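# Load six cart bottles into fridge and close door

## Task

Move all six bottles from the cart into the refrigerator, each standing upright, and then close the refrigerator door completely. The task fails if a glass bottle drops any real distance, if the door is swung open or closed violently, or if the robot topples or is left leaning. At the end, release everything and back the robot away.

## Robot and tools

ROBOT. TidyBot++: a mobile base (0.54 m long, 0.50 m wide, 0.38 m tall) on four driven casters, carrying one seven-joint arm with a two-finger gripper. The shoulder sits 0.12 m ahead of the base centre, 0.68 m up. Cameras: base_camera (pinhole, 644x364) and wrist_camera (fisheye, 644x476, aimed along the hand). The arm begins folded, hand pointing down, sticking out up to 0.08 m past the base front. Segments: upper arm 0.42 m, forearm 0.31 m, hand 0.31 m.

FRAMES. Base frame: origin on the floor below the base centre, x ahead, y to the left, z up, in metres. Odometry frame: the base frame as it was when the scene began. hand_pose is the point between the finger pads, in the base frame; the hand's z axis runs out along the fingers, and the fingers close along its y axis.

TOOLS.
move: one action plus optional cameras (list from base_camera, wrist_camera, all; omitted, null or ["all"] gives every camera, [] gives none) and blocking (true/omitted waits until everything rests; false returns in about 0.5 s while motion continues). Action keys:
- base: object of relative offsets counted from the base's axes at the start of the command. translate_m (-2 to 2 m, + forward), strafe_m (-2 to 2 m, + left), rotate_rad (-6.3 to 6.3 rad, + counter-clockwise seen from above). Combined translate/strafe drive straight to that point.
- joints: absolute angle targets by name, radians. joint_1_rad any angle (whole arm about vertical; + is clockwise from above, opposite to heading). joint_2_rad -2.249 to 2.249 (shoulder; 0 = upper arm vertical, + leans forward). joint_3_rad any angle. joint_4_rad -2.579 to 2.579 (elbow; 0 straight, negative bends forward when joint_3 is 3.14). joint_5_rad any. joint_6_rad -2.099 to 2.099 (wrist; negative bends hand forward with joint_3 3.14, joint_5 0). joint_7_rad any (hand roll; + counter-clockwise from above when pointing down; at 1.57 fingers open left/right). gripper_pos 0 (open, ~85 mm gap) to 1 (closed); gap is about 85 x (1 - gripper_pos) mm. Any-angle joints go the short way, so send steps under half a turn.
- target: a single list of seven numbers [x, y, z, qw, qx, qy, qz], an absolute hand pose in the base frame (metres, then quaternion). With target, joints may only contain gripper_pos.
- speeds: caps for this action only. translate_m/strafe_m 0.05 to 0.5 m/s (put a combined move's speed under one key), rotate_rad 0.1 to 1.57 rad/s.
Unknown keys make a call invalid; out-of-range values get it refused. A refusal, or an unrequested stop (contact_stop, time_out, torque fault), cancels the remaining move, wait and finished_scene calls of that reply.
wait: seconds 0 to 10, no new command; returns state and images, early once motions finish. wait(0) shows a non-blocking move under "earlier move".
stop: brakes every running motion; braked items report "stopped" and keep holding (and may keep pressing).
zoom_image: camera (base_camera or wrist_camera) and region [x0, y0, x1, y1] pixels from the top-left, at most 504 x 504, of that camera's latest image.
finished_scene: scene = the current scene's number. Irreversible; the goal must hold with the robot gone.

RESULT LINES. "move": done or the worst status. "pictures": order of images. base_status, joint_status, hand_status: done, moving, off_target (rested away from target, may still push), contact_stop, time_out, not_followed, torque_fault, limit_stop_at_motor_heat. "joint command not followed"/"pose unreachable" with "cause:" means a check held back the arm (self-collision; nothing guards against hitting the base). hand_pose is measured; hand_target is where targets alone would put it. base_odometry counts wheel turns (slip counts as travel); heading in rad, + left. base_tilt in degrees (+ forward/right lean). motor_effort in percent of max, peak in brackets. on_its_own lists uncommanded behaviour. Motor temperatures per joint; MOTOR HOT at 60 °C, weak braking and sinking arm at 75 °C. "ARM HIT" means a hard self or base hit.

PRACTICE. Hand targets usually land within ~3 cm; correct by adding (wanted - read) to the last target's x, y, z. To hold still after a target, resend hand_target, not hand_pose. Held loads sag the arm; never command a loaded joint to its current reading. Low, forward, close-in targets go astray or hit the base. Out-of-reach poses wander up to 10 s, then time_out. A pointing-down hand reaches at most ~0.94 m high, only near the base. Closed fingertips extend ~20 mm past the hand point. Gripper at 1 squeezes 100-150 N; off_target with a reading means something is held. Base accelerates at 0.5 m/s2; odometry drifts over many moves. Thinking time lets moves continue.

AVOID. Dropping glass bottles; fast door swings; tipping (arm snagged above ~0.6 m while driving, reaching far out or swinging sideways while stretched); driving the arm into things (torque fault: arm frozen 10 s; limits 104.5 N m joints 1-4, 51.3 N m joints 5-7); overheating from long loaded or stretched holds; excessive gripper force, twisting or yanking; releasing moving objects. Back away to right a lean. Release and retreat before finishing.

Each tool is called after ">>>" as name(argument=value, ...), one argument or row to a line, values as JSON.

## Session

>>> move(
)

Scene clock: 0.00 s.
Motor temperatures (°C): [36 33 32 33 38 41 42]
base_odometry: x=+0.000 y=+0.000 heading=+0.000
base_tilt: forward=-0.2 right=-0.7
base_status: not commanded
joint_positions: joint_1_rad=-0.021 joint_2_rad=-0.328 joint_3_rad=+3.122 joint_4_rad=-2.550 joint_5_rad=+0.015 joint_6_rad=-0.906 joint_7_rad=+1.582 gripper_pos=+0.000
joint_status: not commanded
motor_effort: joint_1_rad=+0 joint_2_rad=-1 joint_3_rad=+1 joint_4_rad=+14 joint_5_rad=+1 joint_6_rad=+1 joint_7_rad=+0
hand_pose: x=+0.2378 y=+0.0017 z=+0.5784 quat_wxyz=(+0.009, +0.999, +0.030, +0.007) (m; base frame)
hand_target: x=+0.2365 y=+0.0016 z=+0.5777 quat_wxyz=(+0.009, +0.999, +0.030, +0.006) (m; base frame)
hand_status: not commanded
pictures: base_camera, wrist_camera

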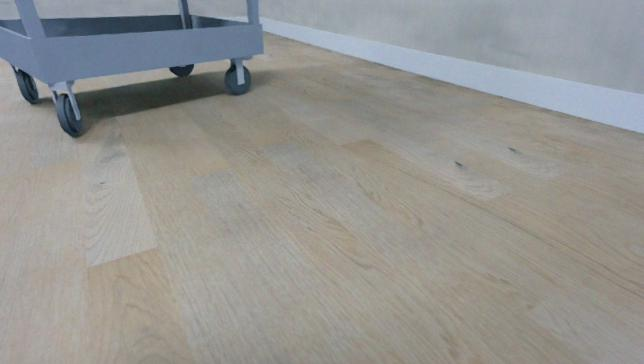

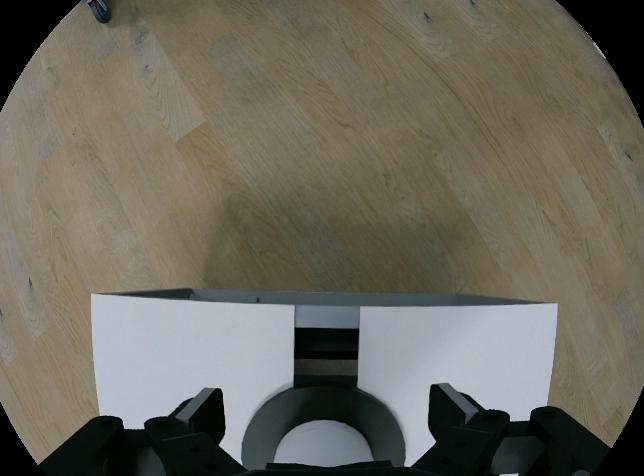

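>>> move(
  joints={"joint_1_rad":0,"joint_2_rad":-0.4,"joint_3_rad":3.1416,"joint_4_rad":-1.5,"joint_5_rad":0,"joint_6_rad":-0.5,"joint_7_rad":1.572,"gripper_pos":0.25},
)

>>> move(
  base={"rotate_rad":0.9},
)

>>> move(
  base={"rotate_rad":1.1},
)

Scene clock: 4.27 s.
Motor temperatures (°C): [36 33 32 33 38 41 42]
move: done
base_odometry: x=+0.000 y=+0.000 heading=+0.000
base_tilt: forward=-0.1 right=-0.7
base_status: not commanded
joint_positions: joint_1_rad=-0.021 joint_2_rad=-0.394 joint_3_rad=+3.127 joint_4_rad=-1.504 joint_5_rad=+0.015 joint_6_rad=-0.571 joint_7_rad=+1.582 gripper_pos=+0.250
joint_status: all done
motor_effort: joint_1_rad=+0(1) joint_2_rad=-6(9) joint_3_rad=+1(3) joint_4_rad=+21(22) joint_5_rad=+1(2) joint_6_rad=+9(10) joint_7_rad=-1(3)
hand_pose: x=+0.5480 y=+0.0162 z=+1.1759 quat_wxyz=(+0.002, +0.745, +0.021, +0.667) (m; base frame)
hand_target: x=+0.5465 y=+0.0013 z=+1.2029 quat_wxyz=(+0.000, +0.717, +0.000, +0.697) (m; base frame)
hand_status: not commanded
pictures: base_camera, wrist_camera

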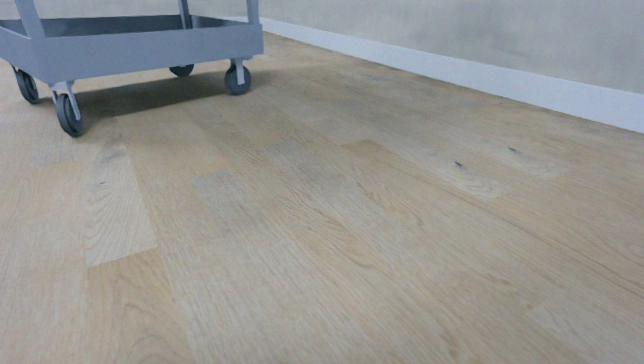

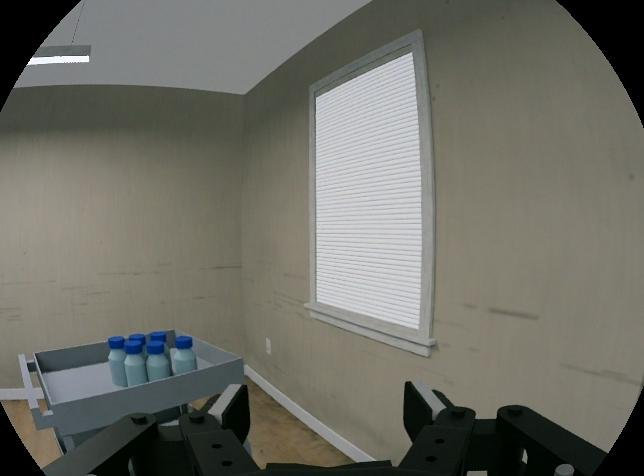

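Scene clock: 6.07 s.
Motor temperatures (°C): [36 33 32 33 38 41 42]
move: done
base_odometry: x=+0.000 y=+0.000 heading=+0.900
base_tilt: forward=-0.1 right=-0.8
base_status: done
joint_positions: joint_1_rad=-0.018 joint_2_rad=-0.394 joint_3_rad=+3.135 joint_4_rad=-1.504 joint_5_rad=+0.015 joint_6_rad=-0.570 joint_7_rad=+1.582 gripper_pos=+0.250
joint_status: not commanded
motor_effort: joint_1_rad=+0(1) joint_2_rad=-6(8) joint_3_rad=+1(3) joint_4_rad=+21(22) joint_5_rad=+0(1) joint_6_rad=+10(10) joint_7_rad=-1(2)
hand_pose: x=+0.5483 y=+0.0104 z=+1.1764 quat_wxyz=(+0.004, +0.744, +0.016, +0.668) (m; base frame)
hand_target: x=+0.5465 y=+0.0013 z=+1.2029 quat_wxyz=(+0.000, +0.717, +0.000, +0.697) (m; base frame)
hand_status: not commanded
pictures: base_camera, wrist_camera

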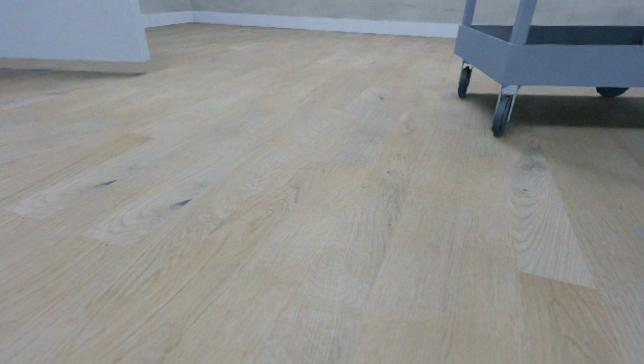

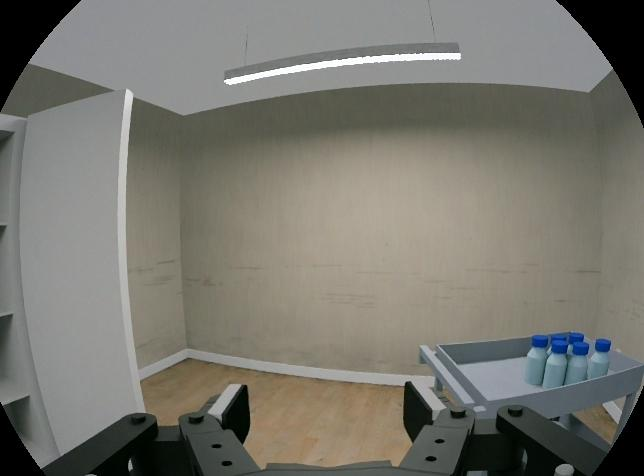

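Scene clock: 8.07 s.
Motor temperatures (°C): [36 33 32 33 38 41 42]
move: done
base_odometry: x=+0.000 y=+0.000 heading=+2.000
base_tilt: forward=-0.1 right=-0.7
base_status: done
joint_positions: joint_1_rad=-0.017 joint_2_rad=-0.394 joint_3_rad=+3.137 joint_4_rad=-1.504 joint_5_rad=+0.015 joint_6_rad=-0.569 joint_7_rad=+1.582 gripper_pos=+0.250
joint_status: not commanded
motor_effort: joint_1_rad=+0(1) joint_2_rad=-6(8) joint_3_rad=+2(4) joint_4_rad=+21(22) joint_5_rad=+1(1) joint_6_rad=+10(10) joint_7_rad=-1(2)
hand_pose: x=+0.5484 y=+0.0089 z=+1.1766 quat_wxyz=(+0.005, +0.744, +0.015, +0.668) (m; base frame)
hand_target: x=+0.5465 y=+0.0013 z=+1.2029 quat_wxyz=(+0.000, +0.717, +0.000, +0.697) (m; base frame)
hand_status: not commanded
pictures: base_camera, wrist_camera

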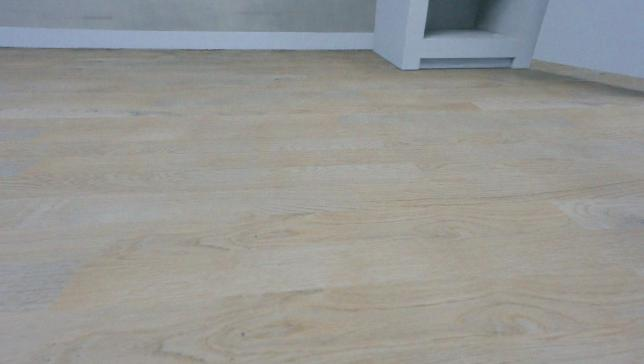

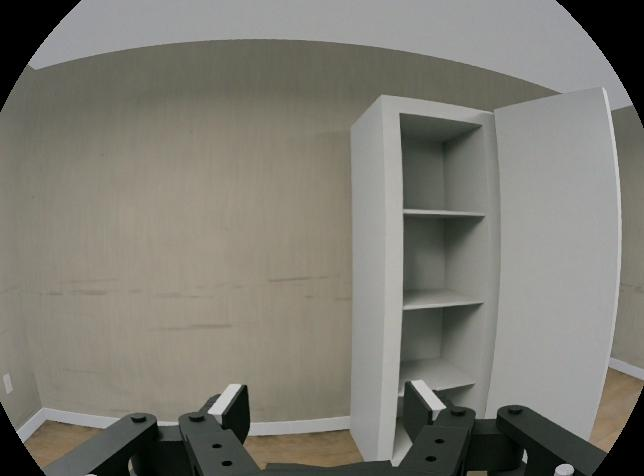

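>>> move(
  base={"translate_m":-0.53,"strafe_m":-0.37,"rotate_rad":-1.25},
)

Scene clock: 26.17 s.
Motor temperatures (°C): [36 33 32 34 38 42 42]
move: done
base_odometry: x=+0.557 y=-0.328 heading=+0.749
base_tilt: forward=-0.1 right=-0.7
base_status: done
joint_positions: joint_1_rad=-0.016 joint_2_rad=-0.394 joint_3_rad=+3.143 joint_4_rad=-1.503 joint_5_rad=+0.015 joint_6_rad=-0.568 joint_7_rad=+1.582 gripper_pos=+0.250
joint_status: not commanded
motor_effort: joint_1_rad=+0(2) joint_2_rad=-6(10) joint_3_rad=+0(4) joint_4_rad=+21(23) joint_5_rad=+1(1) joint_6_rad=+9(10) joint_7_rad=-1(2)
hand_pose: x=+0.5484 y=+0.0046 z=+1.1774 quat_wxyz=(+0.006, +0.744, +0.011, +0.669) (m; base frame)
hand_target: x=+0.5465 y=+0.0013 z=+1.2029 quat_wxyz=(+0.000, +0.717, +0.000, +0.697) (m; base frame)
hand_status: not commanded
pictures: base_camera, wrist_camera

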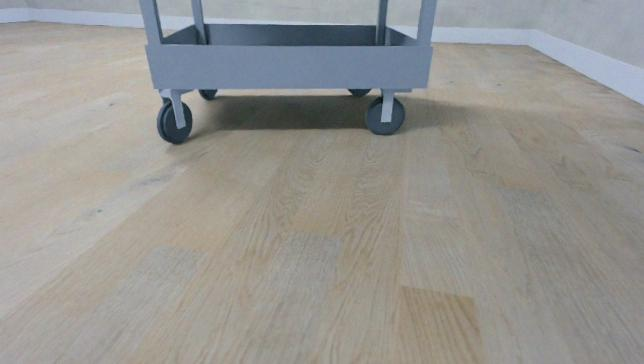

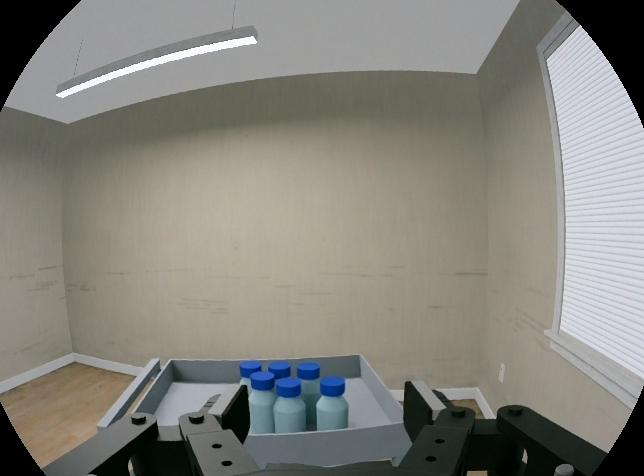

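>>> move(
  base={"translate_m":0.25,"strafe_m":-0.013},
  joints={"joint_1_rad":0,"joint_2_rad":0.039,"joint_3_rad":3.1416,"joint_4_rad":-1.70,"joint_5_rad":0,"joint_6_rad":-0.235,"joint_7_rad":1.572,"gripper_pos":0.25},
)

Scene clock: 31.80 s.
Motor temperatures (°C): [36 33 32 34 38 42 42]
move: done
base_odometry: x=+0.749 y=-0.167 heading=+0.749
base_tilt: forward=-0.1 right=-0.8
base_status: done
joint_positions: joint_1_rad=-0.016 joint_2_rad=+0.032 joint_3_rad=+3.143 joint_4_rad=-1.682 joint_5_rad=+0.015 joint_6_rad=-0.305 joint_7_rad=+1.582 gripper_pos=+0.250
joint_status: all done
motor_effort: joint_1_rad=+0(1) joint_2_rad=-23(32) joint_3_rad=+1(2) joint_4_rad=+22(25) joint_5_rad=+1(1) joint_6_rad=+8(10) joint_7_rad=-1(2)
hand_pose: x=+0.7242 y=+0.0085 z=+0.9231 quat_wxyz=(+0.005, +0.846, +0.016, +0.533) (m; base frame)
hand_target: x=+0.7317 y=+0.0013 z=+0.9275 quat_wxyz=(+0.000, +0.834, +0.000, +0.551) (m; base frame)
hand_status: not commanded
pictures: base_camera, wrist_camera

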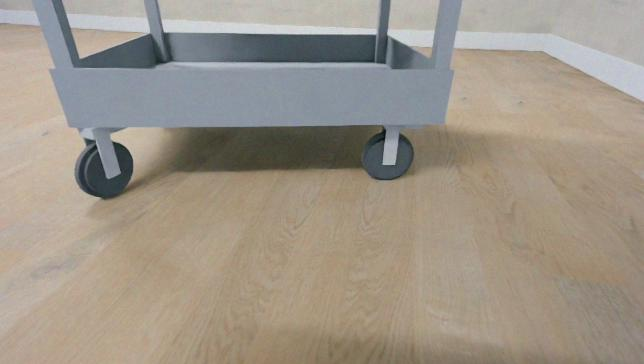

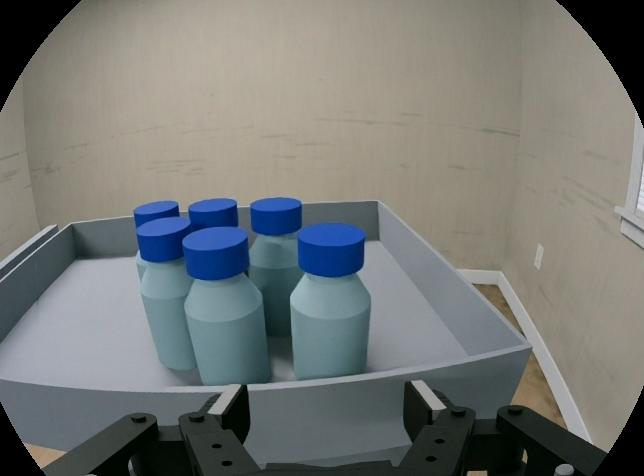

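>>> move(
  base={"translate_m":0.155,"strafe_m":-0.004},
  speeds={"translate_m":0.2},
)

Scene clock: 35.70 s.
Motor temperatures (°C): [36 33 32 34 38 42 41]
move: done
base_odometry: x=+0.866 y=-0.065 heading=+0.749
base_tilt: forward=-0.1 right=-0.7
base_status: done
joint_positions: joint_1_rad=-0.016 joint_2_rad=+0.036 joint_3_rad=+3.143 joint_4_rad=-1.682 joint_5_rad=+0.015 joint_6_rad=-0.300 joint_7_rad=+1.582 gripper_pos=+0.250
joint_status: not commanded
motor_effort: joint_1_rad=+0(0) joint_2_rad=-23(26) joint_3_rad=+1(2) joint_4_rad=+22(23) joint_5_rad=+0(1) joint_6_rad=+9(9) joint_7_rad=-1(2)
hand_pose: x=+0.7258 y=+0.0085 z=+0.9218 quat_wxyz=(+0.005, +0.846, +0.016, +0.533) (m; base frame)
hand_target: x=+0.7317 y=+0.0013 z=+0.9275 quat_wxyz=(+0.000, +0.834, +0.000, +0.551) (m; base frame)
hand_status: not commanded
pictures: base_camera, wrist_camera

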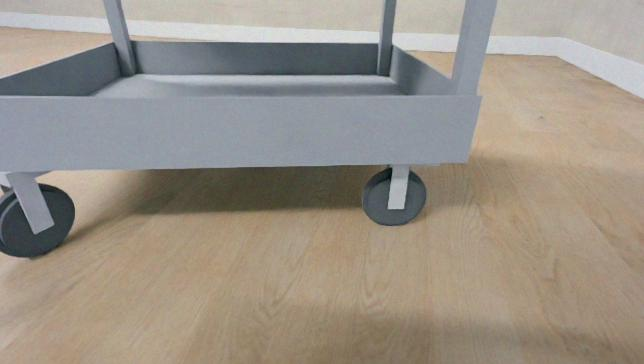

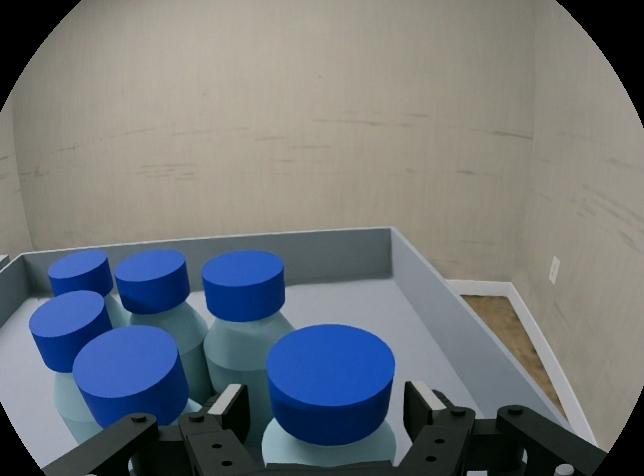

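>>> move(
  joints={"gripper_pos":0.75},
  cameras=["wrist_camera"],
)

>>> move(
  joints={"joint_1_rad":0,"joint_2_rad":0.055,"joint_3_rad":3.1416,"joint_4_rad":-1.35,"joint_5_rad":0,"joint_6_rad":-0.6,"joint_7_rad":1.572},
  cameras=["wrist_camera"],
)

>>> move(
  base={"translate_m":-0.55},
  joints={"joint_1_rad":0,"joint_2_rad":0.07,"joint_3_rad":3.1416,"joint_4_rad":-1.08,"joint_5_rad":0,"joint_6_rad":-0.87,"joint_7_rad":1.572},
  cameras=["wrist_camera"],
)

>>> move(
  base={"rotate_rad":1.35},
)

Scene clock: 39.60 s.
Motor temperatures (°C): [36 33 32 34 38 42 41]
move: done
base_odometry: x=+0.866 y=-0.065 heading=+0.749
base_tilt: forward=-0.1 right=-0.7
base_status: not commanded
joint_positions: joint_1_rad=-0.015 joint_2_rad=+0.032 joint_3_rad=+3.143 joint_4_rad=-1.682 joint_5_rad=+0.015 joint_6_rad=-0.298 joint_7_rad=+1.582 gripper_pos=+0.750
joint_status: all done
motor_effort: joint_1_rad=+0(1) joint_2_rad=-23(24) joint_3_rad=+1(2) joint_4_rad=+22(23) joint_5_rad=+0(1) joint_6_rad=+9(9) joint_7_rad=-1(2)
hand_pose: x=+0.7250 y=+0.0079 z=+0.9250 quat_wxyz=(+0.005, +0.844, +0.015, +0.536) (m; base frame)
hand_target: x=+0.7317 y=+0.0013 z=+0.9275 quat_wxyz=(+0.000, +0.834, +0.000, +0.551) (m; base frame)
hand_status: not commanded
pictures: wrist_camera

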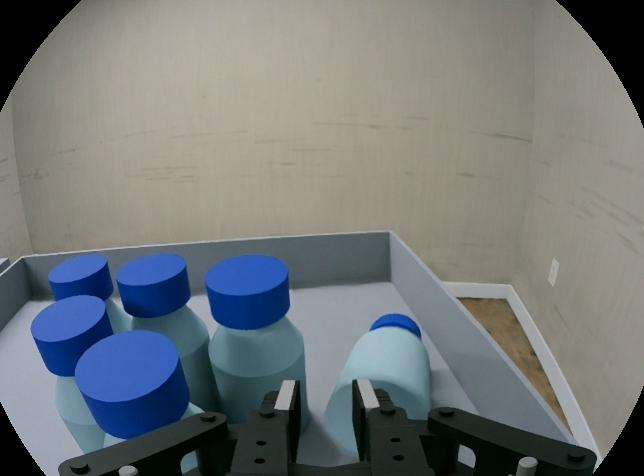

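Scene clock: 41.37 s.
Motor temperatures (°C): [36 33 32 34 38 42 41]
move: done
base_odometry: x=+0.866 y=-0.065 heading=+0.749
base_tilt: forward=-0.2 right=-0.8
base_status: not commanded
joint_positions: joint_1_rad=-0.015 joint_2_rad=+0.037 joint_3_rad=+3.143 joint_4_rad=-1.355 joint_5_rad=+0.015 joint_6_rad=-0.545 joint_7_rad=+1.582 gripper_pos=+0.750
joint_status: all done
motor_effort: joint_1_rad=+0(1) joint_2_rad=-23(25) joint_3_rad=+1(2) joint_4_rad=+23(24) joint_5_rad=+0(2) joint_6_rad=+9(10) joint_7_rad=+0(2)
hand_pose: x=+0.7345 y=+0.0069 z=+1.0467 quat_wxyz=(+0.007, +0.824, +0.013, +0.566) (m; base frame)
hand_target: x=+0.7346 y=+0.0013 z=+1.0229 quat_wxyz=(+0.000, +0.843, +0.000, +0.538) (m; base frame)
hand_status: not commanded
pictures: wrist_camera

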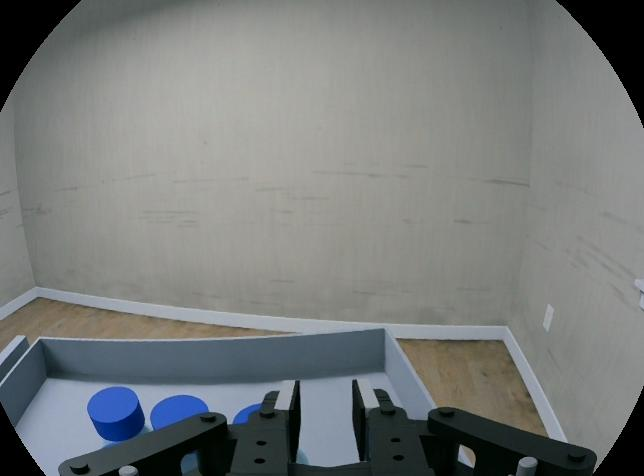

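Scene clock: 43.87 s.
Motor temperatures (°C): [36 33 32 34 38 42 41]
move: done
base_odometry: x=+0.463 y=-0.439 heading=+0.749
base_tilt: forward=-0.2 right=-0.8
base_status: done
joint_positions: joint_1_rad=-0.014 joint_2_rad=+0.059 joint_3_rad=+3.143 joint_4_rad=-1.081 joint_5_rad=+0.015 joint_6_rad=-0.819 joint_7_rad=+1.582 gripper_pos=+0.750
joint_status: all done
motor_effort: joint_1_rad=+0(2) joint_2_rad=-23(29) joint_3_rad=+1(3) joint_4_rad=+21(24) joint_5_rad=+0(2) joint_6_rad=+9(10) joint_7_rad=-1(2)
hand_pose: x=+0.7176 y=+0.0053 z=+1.1153 quat_wxyz=(+0.007, +0.830, +0.011, +0.557) (m; base frame)
hand_target: x=+0.7158 y=+0.0013 z=+1.0948 quat_wxyz=(+0.000, +0.847, +0.000, +0.532) (m; base frame)
hand_status: not commanded
pictures: wrist_camera

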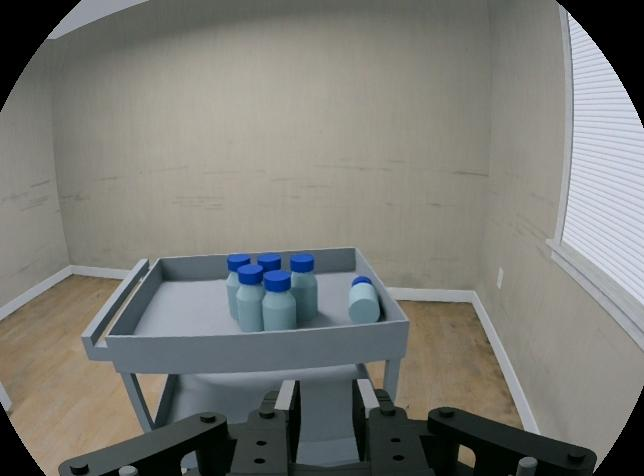

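Scene clock: 46.10 s.
Motor temperatures (°C): [36 33 32 34 38 42 41]
move: done
base_odometry: x=+0.463 y=-0.439 heading=+2.099
base_tilt: forward=-0.1 right=-0.7
base_status: done
joint_positions: joint_1_rad=-0.009 joint_2_rad=+0.070 joint_3_rad=+3.136 joint_4_rad=-1.081 joint_5_rad=+0.015 joint_6_rad=-0.819 joint_7_rad=+1.582 gripper_pos=+0.750
joint_status: not commanded
motor_effort: joint_1_rad=+0(3) joint_2_rad=-23(27) joint_3_rad=+1(4) joint_4_rad=+21(22) joint_5_rad=+0(2) joint_6_rad=+9(9) joint_7_rad=-1(2)
hand_pose: x=+0.7224 y=+0.0065 z=+1.1084 quat_wxyz=(+0.007, +0.833, +0.012, +0.553) (m; base frame)
hand_target: x=+0.7158 y=+0.0013 z=+1.0948 quat_wxyz=(+0.000, +0.847, +0.000, +0.532) (m; base frame)
hand_status: not commanded
pictures: base_camera, wrist_camera

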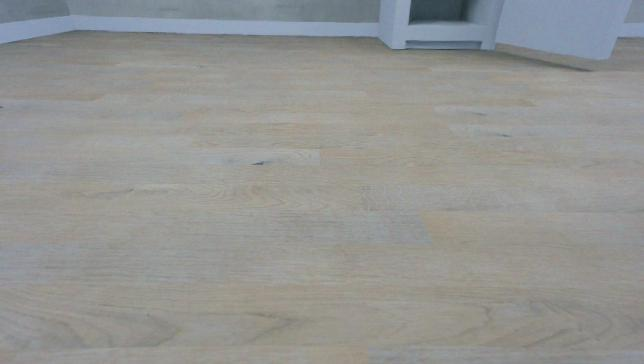

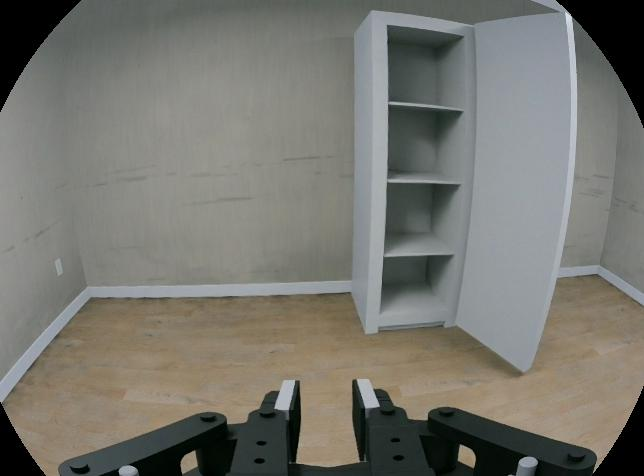

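>>> move(
  base={"rotate_rad":-1.35},
  joints={"gripper_pos":0.25},
  cameras=["wrist_camera"],
)

>>> move(
  base={"translate_m":0.36,"strafe_m":0.086},
  joints={"joint_1_rad":0,"joint_2_rad":0.02,"joint_3_rad":3.1416,"joint_4_rad":-1.68,"joint_5_rad":0,"joint_6_rad":-0.26,"joint_7_rad":1.572},
  cameras=["wrist_camera"],
)

Scene clock: 59.97 s.
Motor temperatures (°C): [36 33 32 34 38 42 41]
move: done
base_odometry: x=+0.463 y=-0.439 heading=+0.749
base_tilt: forward=-0.1 right=-0.8
base_status: done
joint_positions: joint_1_rad=+0.002 joint_2_rad=+0.070 joint_3_rad=+3.147 joint_4_rad=-1.081 joint_5_rad=+0.015 joint_6_rad=-0.819 joint_7_rad=+1.582 gripper_pos=+0.250
joint_status: all done
motor_effort: joint_1_rad=+0(3) joint_2_rad=-23(26) joint_3_rad=+0(4) joint_4_rad=+21(22) joint_5_rad=+1(2) joint_6_rad=+9(9) joint_7_rad=+0(2)
hand_pose: x=+0.7226 y=-0.0065 z=+1.1084 quat_wxyz=(+0.013, +0.833, +0.003, +0.553) (m; base frame)
hand_target: x=+0.7158 y=+0.0013 z=+1.0948 quat_wxyz=(+0.000, +0.847, +0.000, +0.532) (m; base frame)
hand_status: not commanded
pictures: wrist_camera

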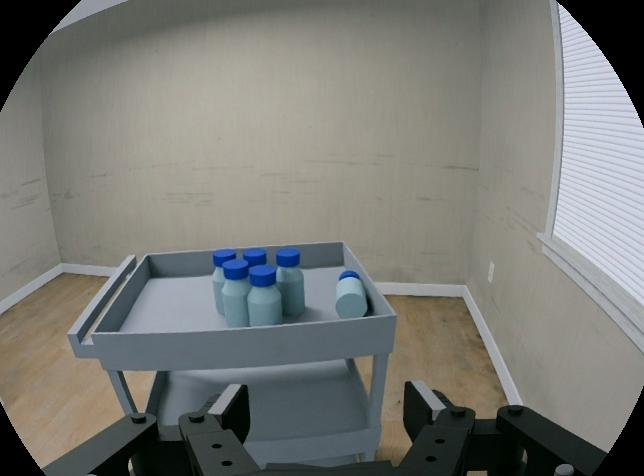

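Scene clock: 62.17 s.
Motor temperatures (°C): [36 33 32 34 38 42 41]
move: done
base_odometry: x=+0.668 y=-0.131 heading=+0.749
base_tilt: forward=-0.1 right=-0.7
base_status: done
joint_positions: joint_1_rad=+0.002 joint_2_rad=+0.023 joint_3_rad=+3.147 joint_4_rad=-1.652 joint_5_rad=+0.015 joint_6_rad=-0.331 joint_7_rad=+1.582 gripper_pos=+0.250
joint_status: all done
motor_effort: joint_1_rad=+0(2) joint_2_rad=-23(29) joint_3_rad=+2(2) joint_4_rad=+23(23) joint_5_rad=+1(2) joint_6_rad=+8(10) joint_7_rad=+0(2)
hand_pose: x=+0.7237 y=-0.0047 z=+0.9386 quat_wxyz=(+0.011, +0.843, +0.007, +0.538) (m; base frame)
hand_target: x=+0.7272 y=+0.0013 z=+0.9439 quat_wxyz=(+0.000, +0.830, +0.000, +0.557) (m; base frame)
hand_status: not commanded
pictures: wrist_camera

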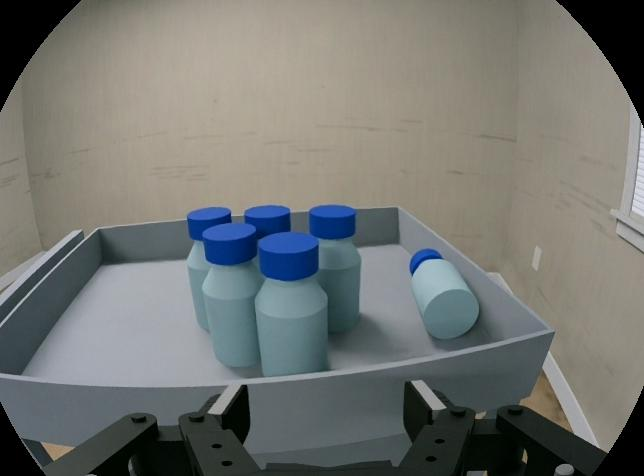

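>>> move(
  base={"translate_m":0.12,"strafe_m":0.03},
  joints={"gripper_pos":0.3},
  cameras=["wrist_camera"],
)

Scene clock: 68.70 s.
Motor temperatures (°C): [36 33 32 34 38 42 41]
move: done
base_odometry: x=+0.735 y=-0.027 heading=+0.749
base_tilt: forward=-0.1 right=-0.7
base_status: done
joint_positions: joint_1_rad=+0.002 joint_2_rad=+0.021 joint_3_rad=+3.147 joint_4_rad=-1.655 joint_5_rad=+0.015 joint_6_rad=-0.326 joint_7_rad=+1.582 gripper_pos=+0.300
joint_status: all done
motor_effort: joint_1_rad=+0(1) joint_2_rad=-22(26) joint_3_rad=+1(2) joint_4_rad=+23(23) joint_5_rad=+1(1) joint_6_rad=+9(9) joint_7_rad=-1(2)
hand_pose: x=+0.7233 y=-0.0046 z=+0.9397 quat_wxyz=(+0.011, +0.842, +0.007, +0.540) (m; base frame)
hand_target: x=+0.7272 y=+0.0013 z=+0.9439 quat_wxyz=(+0.000, +0.830, +0.000, +0.557) (m; base frame)
hand_status: not commanded
pictures: wrist_camera

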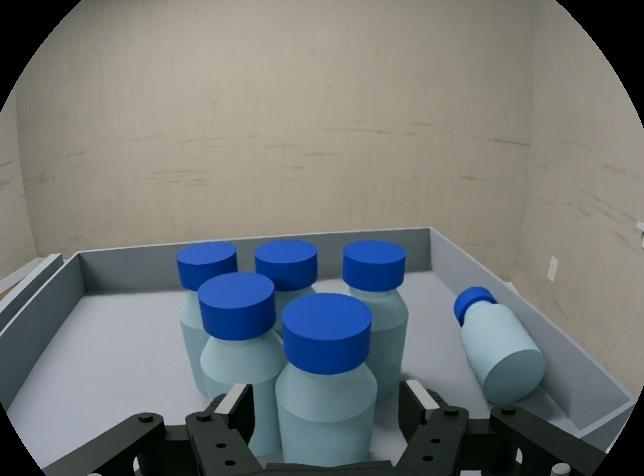

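>>> move(
  base={"translate_m":0.07},
  speeds={"translate_m":0.15},
  cameras=["wrist_camera"],
)

Scene clock: 71.87 s.
Motor temperatures (°C): [36 33 32 34 38 42 41]
move: done
base_odometry: x=+0.787 y=+0.020 heading=+0.749
base_tilt: forward=-0.1 right=-0.7
base_status: done
joint_positions: joint_1_rad=+0.002 joint_2_rad=+0.017 joint_3_rad=+3.147 joint_4_rad=-1.656 joint_5_rad=+0.015 joint_6_rad=-0.324 joint_7_rad=+1.582 gripper_pos=+0.300
joint_status: not commanded
motor_effort: joint_1_rad=+0(1) joint_2_rad=-23(26) joint_3_rad=+1(2) joint_4_rad=+22(23) joint_5_rad=+0(1) joint_6_rad=+9(9) joint_7_rad=-1(2)
hand_pose: x=+0.7224 y=-0.0046 z=+0.9415 quat_wxyz=(+0.011, +0.841, +0.007, +0.541) (m; base frame)
hand_target: x=+0.7272 y=+0.0013 z=+0.9439 quat_wxyz=(+0.000, +0.830, +0.000, +0.557) (m; base frame)
hand_status: not commanded
pictures: wrist_camera

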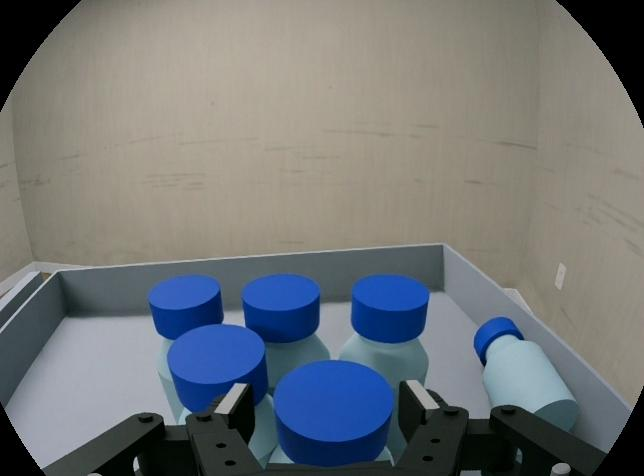

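>>> move(
  base={"strafe_m":-0.004,"translate_m":0.006},
  cameras=[],
)

>>> move(
  joints={"gripper_pos":0.6},
  cameras=["wrist_camera"],
)

Scene clock: 74.43 s.
Motor temperatures (°C): [36 33 32 34 38 42 41]
move: done
base_odometry: x=+0.794 y=+0.022 heading=+0.749
base_tilt: forward=-0.1 right=-0.7
base_status: done
joint_positions: joint_1_rad=+0.002 joint_2_rad=+0.017 joint_3_rad=+3.147 joint_4_rad=-1.656 joint_5_rad=+0.015 joint_6_rad=-0.324 joint_7_rad=+1.582 gripper_pos=+0.300
joint_status: not commanded
motor_effort: joint_1_rad=+0(2) joint_2_rad=-23(25) joint_3_rad=+1(2) joint_4_rad=+22(23) joint_5_rad=+0(1) joint_6_rad=+9(9) joint_7_rad=-1(2)
hand_pose: x=+0.7224 y=-0.0045 z=+0.9415 quat_wxyz=(+0.011, +0.841, +0.007, +0.541) (m; base frame)
hand_target: x=+0.7272 y=+0.0013 z=+0.9439 quat_wxyz=(+0.000, +0.830, +0.000, +0.557) (m; base frame)
hand_status: not commanded
pictures: none
No camera images: "cameras" was empty.

Scene clock: 75.13 s.
Motor temperatures (°C): [36 33 32 34 38 42 41]
move: off_target
base_odometry: x=+0.794 y=+0.022 heading=+0.749
base_tilt: forward=-0.2 right=-0.7
base_status: not commanded
joint_positions: joint_1_rad=+0.002 joint_2_rad=+0.016 joint_3_rad=+3.147 joint_4_rad=-1.657 joint_5_rad=+0.015 joint_6_rad=-0.323 joint_7_rad=+1.582 gripper_pos=+0.477
joint_status: gripper_pos off_target (ended at +0.477, target +0.600)
motor_effort: joint_1_rad=-1(1) joint_2_rad=-21(23) joint_3_rad=+0(1) joint_4_rad=+22(24) joint_5_rad=+0(1) joint_6_rad=+9(10) joint_7_rad=-2(2)
hand_pose: x=+0.7220 y=-0.0045 z=+0.9423 quat_wxyz=(+0.011, +0.840, +0.007, +0.542) (m; base frame)
hand_target: x=+0.7272 y=+0.0013 z=+0.9439 quat_wxyz=(+0.000, +0.830, +0.000, +0.557) (m; base frame)
hand_status: not commanded
pictures: wrist_camera

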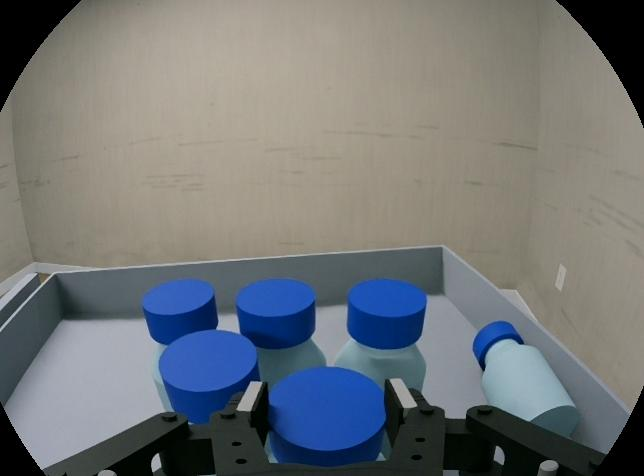

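>>> move(
  joints={"gripper_pos":0.75},
  cameras=[],
)

>>> move(
  joints={"joint_1_rad":0,"joint_2_rad":0.055,"joint_3_rad":3.1416,"joint_4_rad":-1.35,"joint_5_rad":0,"joint_6_rad":-0.6,"joint_7_rad":1.572},
  cameras=["wrist_camera"],
)

Scene clock: 85.17 s.
Motor temperatures (°C): [36 33 32 34 38 42 41]
move: off_target
base_odometry: x=+0.794 y=+0.022 heading=+0.749
base_tilt: forward=+0.0 right=-0.6
base_status: not commanded
joint_positions: joint_1_rad=+0.002 joint_2_rad=+0.016 joint_3_rad=+3.147 joint_4_rad=-1.657 joint_5_rad=+0.015 joint_6_rad=-0.323 joint_7_rad=+1.582 gripper_pos=+0.477
joint_status: gripper_pos off_target (ended at +0.477, target +0.750)
motor_effort: joint_1_rad=-1(1) joint_2_rad=-22(22) joint_3_rad=-1(1) joint_4_rad=+22(23) joint_5_rad=+0(0) joint_6_rad=+9(9) joint_7_rad=-1(2)
hand_pose: x=+0.7220 y=-0.0045 z=+0.9423 quat_wxyz=(+0.011, +0.840, +0.007, +0.542) (m; base frame)
hand_target: x=+0.7272 y=+0.0013 z=+0.9439 quat_wxyz=(+0.000, +0.830, +0.000, +0.557) (m; base frame)
hand_status: not commanded
pictures: none
No camera images: "cameras" was empty.

Scene clock: 86.60 s.
Motor temperatures (°C): [36 33 32 34 38 42 41]
move: done
base_odometry: x=+0.794 y=+0.022 heading=+0.749
base_tilt: forward=-0.2 right=-0.7
base_status: not commanded
joint_positions: joint_1_rad=+0.002 joint_2_rad=+0.061 joint_3_rad=+3.147 joint_4_rad=-1.374 joint_5_rad=+0.015 joint_6_rad=-0.570 joint_7_rad=+1.582 gripper_pos=+0.477
joint_status: all done
motor_effort: joint_1_rad=-2(2) joint_2_rad=-28(31) joint_3_rad=+0(2) joint_4_rad=+26(29) joint_5_rad=-1(3) joint_6_rad=+12(14) joint_7_rad=-1(2)
hand_pose: x=+0.7387 y=-0.0056 z=+1.0132 quat_wxyz=(+0.012, +0.843, +0.005, +0.538) (m; base frame)
hand_target: x=+0.7346 y=+0.0013 z=+1.0229 quat_wxyz=(+0.000, +0.843, +0.001, +0.538) (m; base frame)
hand_status: not commanded
pictures: wrist_camera

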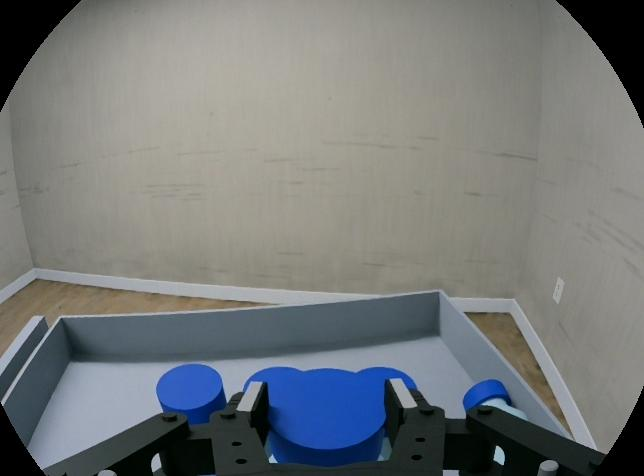

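>>> move(
  joints={"joint_1_rad":0,"joint_2_rad":0.07,"joint_3_rad":3.1416,"joint_4_rad":-1.08,"joint_5_rad":0,"joint_6_rad":-0.87,"joint_7_rad":1.572},
  cameras=[],
)

>>> move(
  base={"translate_m":-0.5},
  cameras=["wrist_camera"],
)

>>> move(
  base={"rotate_rad":1.45},
  speeds={"rotate_rad":1.0},
)

Scene clock: 91.47 s.
Motor temperatures (°C): [36 33 32 34 38 42 41]
move: done
base_odometry: x=+0.794 y=+0.022 heading=+0.749
base_tilt: forward=-0.1 right=-0.7
base_status: not commanded
joint_positions: joint_1_rad=+0.002 joint_2_rad=+0.076 joint_3_rad=+3.147 joint_4_rad=-1.102 joint_5_rad=+0.015 joint_6_rad=-0.839 joint_7_rad=+1.582 gripper_pos=+0.477
joint_status: all done
motor_effort: joint_1_rad=+0(2) joint_2_rad=-28(31) joint_3_rad=+1(2) joint_4_rad=+25(29) joint_5_rad=+1(2) joint_6_rad=+12(14) joint_7_rad=+0(3)
hand_pose: x=+0.7224 y=-0.0064 z=+1.0870 quat_wxyz=(+0.013, +0.846, +0.003, +0.533) (m; base frame)
hand_target: x=+0.7158 y=+0.0013 z=+1.0948 quat_wxyz=(+0.000, +0.847, +0.001, +0.532) (m; base frame)
hand_status: not commanded
pictures: none
No camera images: "cameras" was empty.

Scene clock: 93.83 s.
Motor temperatures (°C): [36 33 32 34 38 42 41]
move: done
base_odometry: x=+0.428 y=-0.319 heading=+0.750
base_tilt: forward=-0.1 right=-0.7
base_status: done
joint_positions: joint_1_rad=+0.002 joint_2_rad=+0.080 joint_3_rad=+3.146 joint_4_rad=-1.098 joint_5_rad=+0.015 joint_6_rad=-0.850 joint_7_rad=+1.582 gripper_pos=+0.477
joint_status: not commanded
motor_effort: joint_1_rad=+0(1) joint_2_rad=-28(33) joint_3_rad=+2(2) joint_4_rad=+25(27) joint_5_rad=+1(1) joint_6_rad=+12(13) joint_7_rad=-2(2)
hand_pose: x=+0.7225 y=-0.0062 z=+1.0842 quat_wxyz=(+0.013, +0.849, +0.003, +0.528) (m; base frame)
hand_target: x=+0.7158 y=+0.0013 z=+1.0948 quat_wxyz=(+0.000, +0.847, +0.001, +0.532) (m; base frame)
hand_status: not commanded
pictures: wrist_camera

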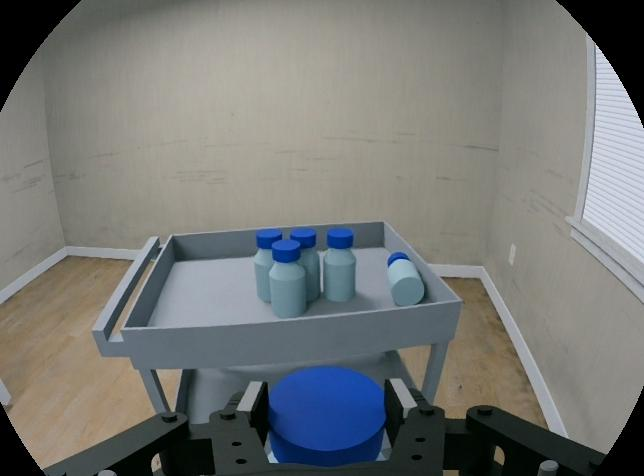

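Scene clock: 96.30 s.
Motor temperatures (°C): [36 33 32 34 38 42 41]
move: done
base_odometry: x=+0.428 y=-0.319 heading=+2.199
base_tilt: forward=-0.2 right=-0.8
base_status: done
joint_positions: joint_1_rad=+0.000 joint_2_rad=+0.084 joint_3_rad=+3.139 joint_4_rad=-1.098 joint_5_rad=+0.015 joint_6_rad=-0.850 joint_7_rad=+1.582 gripper_pos=+0.477
joint_status: not commanded
motor_effort: joint_1_rad=+0(3) joint_2_rad=-28(30) joint_3_rad=+1(4) joint_4_rad=+25(26) joint_5_rad=+1(2) joint_6_rad=+11(12) joint_7_rad=+0(2)
hand_pose: x=+0.7240 y=-0.0010 z=+1.0819 quat_wxyz=(+0.010, +0.850, +0.007, +0.527) (m; base frame)
hand_target: x=+0.7158 y=+0.0013 z=+1.0948 quat_wxyz=(+0.000, +0.847, +0.001, +0.532) (m; base frame)
hand_status: not commanded
pictures: base_camera, wrist_camera

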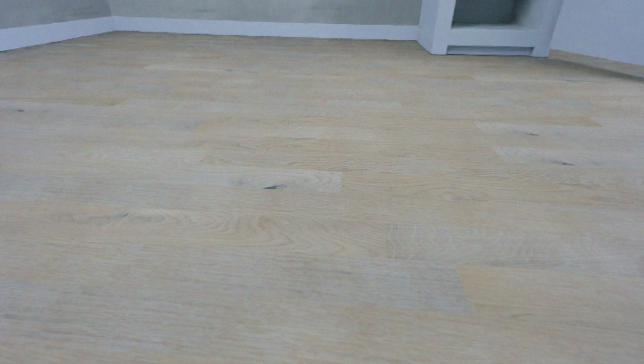

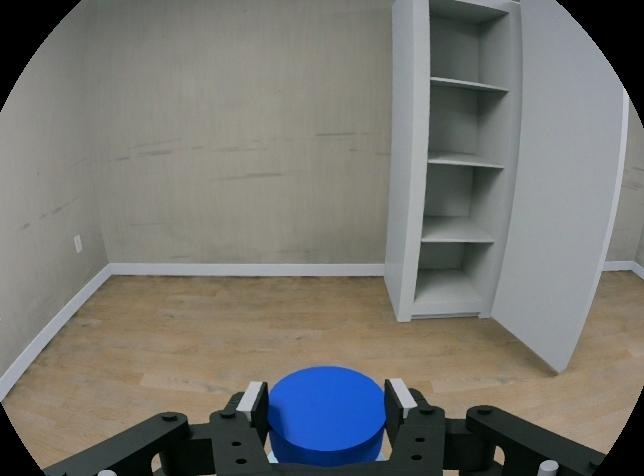

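>>> move(
  base={"translate_m":0.86,"strafe_m":-0.71,"rotate_rad":-0.02},
  joints={"joint_1_rad":0,"joint_2_rad":0.305,"joint_3_rad":3.1416,"joint_4_rad":-0.62,"joint_5_rad":0,"joint_6_rad":-1.115,"joint_7_rad":1.572},
)

Scene clock: 110.07 s.
Motor temperatures (°C): [36 33 32 34 38 42 41]
move: done
base_odometry: x=+0.496 y=+0.794 heading=+2.179
base_tilt: forward=-0.1 right=-0.7
base_status: done
joint_positions: joint_1_rad=-0.001 joint_2_rad=+0.322 joint_3_rad=+3.141 joint_4_rad=-0.645 joint_5_rad=+0.015 joint_6_rad=-1.086 joint_7_rad=+1.582 gripper_pos=+0.477
joint_status: all done
motor_effort: joint_1_rad=+0(4) joint_2_rad=-36(38) joint_3_rad=+1(5) joint_4_rad=+24(27) joint_5_rad=+0(2) joint_6_rad=+11(13) joint_7_rad=-1(2)
hand_pose: x=+0.7866 y=-0.0017 z=+1.1152 quat_wxyz=(+0.010, +0.855, +0.005, +0.518) (m; base frame)
hand_target: x=+0.7741 y=+0.0013 z=+1.1316 quat_wxyz=(+0.000, +0.852, +0.001, +0.523) (m; base frame)
hand_status: not commanded
pictures: base_camera, wrist_camera

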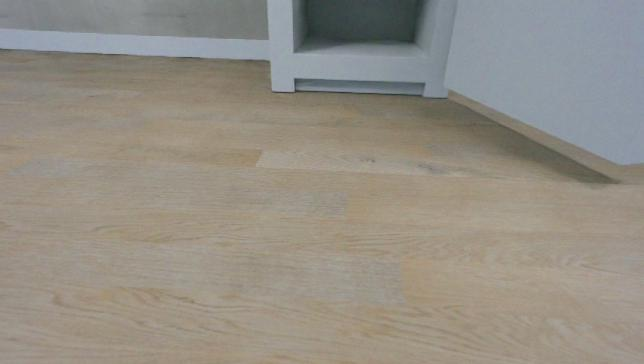

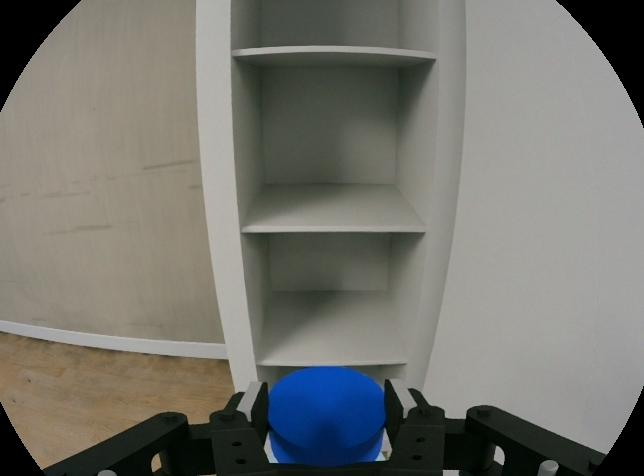

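>>> move(
  base={"translate_m":0.8,"strafe_m":0.1},
  speeds={"translate_m":0.4},
)

Scene clock: 120.03 s.
Motor temperatures (°C): [36 33 32 34 38 42 41]
move: done
base_odometry: x=-0.043 y=+1.393 heading=+2.179
base_tilt: forward=-0.1 right=-0.7
base_status: done
joint_positions: joint_1_rad=-0.001 joint_2_rad=+0.325 joint_3_rad=+3.141 joint_4_rad=-0.641 joint_5_rad=+0.015 joint_6_rad=-1.091 joint_7_rad=+1.582 gripper_pos=+0.477
joint_status: not commanded
motor_effort: joint_1_rad=+0(1) joint_2_rad=-36(40) joint_3_rad=+1(2) joint_4_rad=+23(24) joint_5_rad=+1(1) joint_6_rad=+12(13) joint_7_rad=-2(2)
hand_pose: x=+0.7871 y=-0.0017 z=+1.1136 quat_wxyz=(+0.010, +0.857, +0.005, +0.516) (m; base frame)
hand_target: x=+0.7741 y=+0.0013 z=+1.1316 quat_wxyz=(+0.000, +0.852, +0.001, +0.523) (m; base frame)
hand_status: not commanded
pictures: base_camera, wrist_camera

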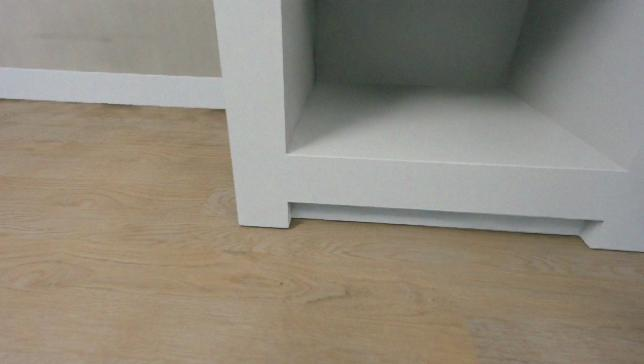

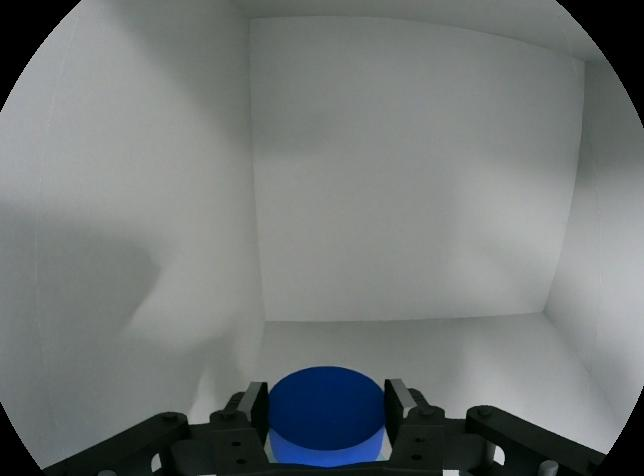

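>>> move(
  base={"translate_m":0.12,"strafe_m":-0.01},
  speeds={"translate_m":0.25},
  joints={"joint_1_rad":0,"joint_2_rad":0.305,"joint_3_rad":3.1416,"joint_4_rad":-0.66,"joint_5_rad":0,"joint_6_rad":-1.075,"joint_7_rad":1.572},
)

>>> move(
  joints={"joint_1_rad":0,"joint_2_rad":0.305,"joint_3_rad":3.1416,"joint_4_rad":-0.71,"joint_5_rad":0,"joint_6_rad":-1.025,"joint_7_rad":1.572},
)

Scene clock: 130.10 s.
Motor temperatures (°C): [36 34 32 34 38 42 41]
move: done
base_odometry: x=-0.104 y=+1.498 heading=+2.179
base_tilt: forward=-0.1 right=-0.7
base_status: done
joint_positions: joint_1_rad=-0.001 joint_2_rad=+0.324 joint_3_rad=+3.141 joint_4_rad=-0.660 joint_5_rad=+0.015 joint_6_rad=-1.091 joint_7_rad=+1.582 gripper_pos=+0.477
joint_status: all done
motor_effort: joint_1_rad=+0(1) joint_2_rad=-35(41) joint_3_rad=+0(2) joint_4_rad=+23(25) joint_5_rad=+0(1) joint_6_rad=+12(12) joint_7_rad=-1(2)
hand_pose: x=+0.7873 y=-0.0017 z=+1.1042 quat_wxyz=(+0.010, +0.861, +0.005, +0.508) (m; base frame)
hand_target: x=+0.7814 y=+0.0013 z=+1.1214 quat_wxyz=(+0.000, +0.852, +0.001, +0.523) (m; base frame)
hand_status: not commanded
pictures: base_camera, wrist_camera

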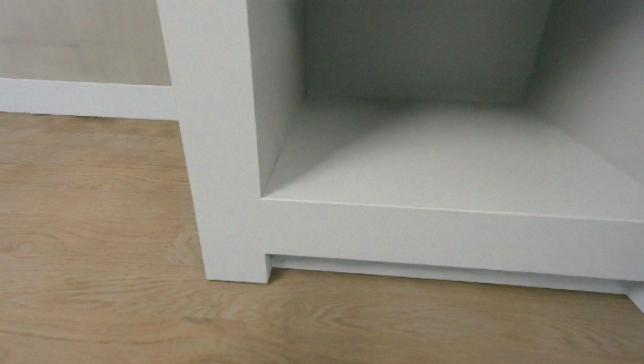

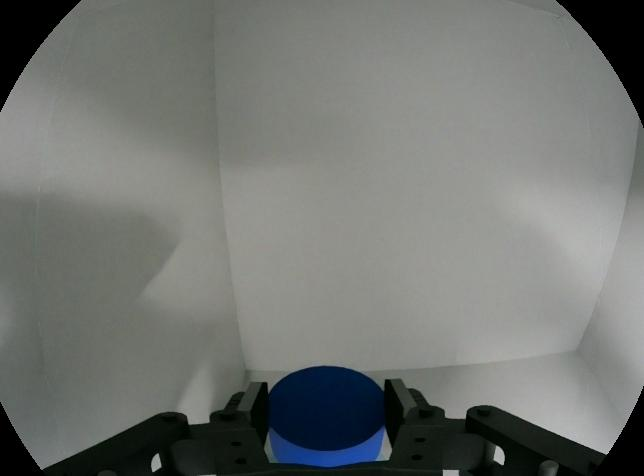

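Scene clock: 130.87 s.
Motor temperatures (°C): [36 34 32 34 38 42 41]
move: done
base_odometry: x=-0.104 y=+1.498 heading=+2.179
base_tilt: forward=-0.1 right=-0.7
base_status: not commanded
joint_positions: joint_1_rad=-0.001 joint_2_rad=+0.325 joint_3_rad=+3.141 joint_4_rad=-0.706 joint_5_rad=+0.015 joint_6_rad=-1.086 joint_7_rad=+1.582 gripper_pos=+0.477
joint_status: all done
motor_effort: joint_1_rad=+0(1) joint_2_rad=-36(38) joint_3_rad=+1(2) joint_4_rad=+24(25) joint_5_rad=+0(1) joint_6_rad=+11(13) joint_7_rad=-1(2)
hand_pose: x=+0.7889 y=-0.0017 z=+1.0804 quat_wxyz=(+0.010, +0.872, +0.006, +0.490) (m; base frame)
hand_target: x=+0.7900 y=+0.0013 z=+1.1083 quat_wxyz=(+0.000, +0.852, +0.001, +0.523) (m; base frame)
hand_status: not commanded
pictures: base_camera, wrist_camera

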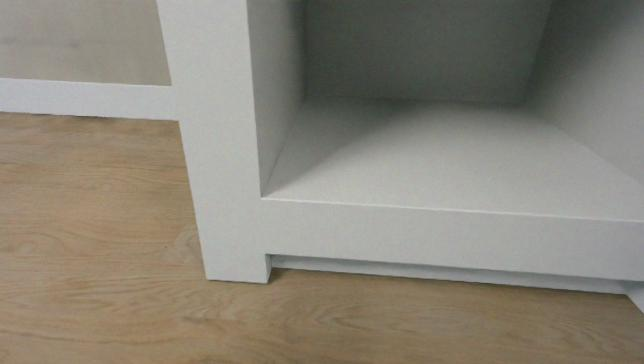

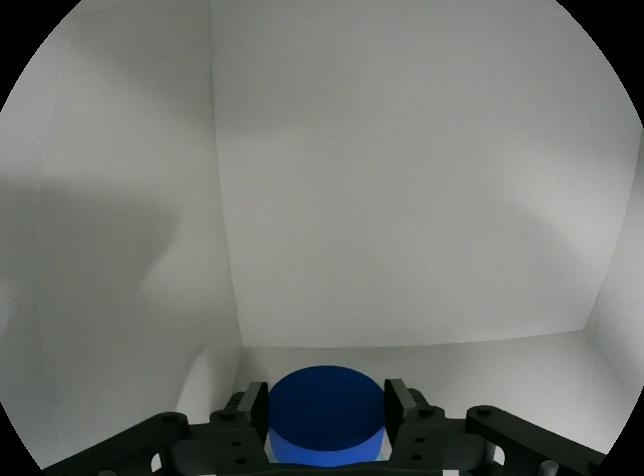

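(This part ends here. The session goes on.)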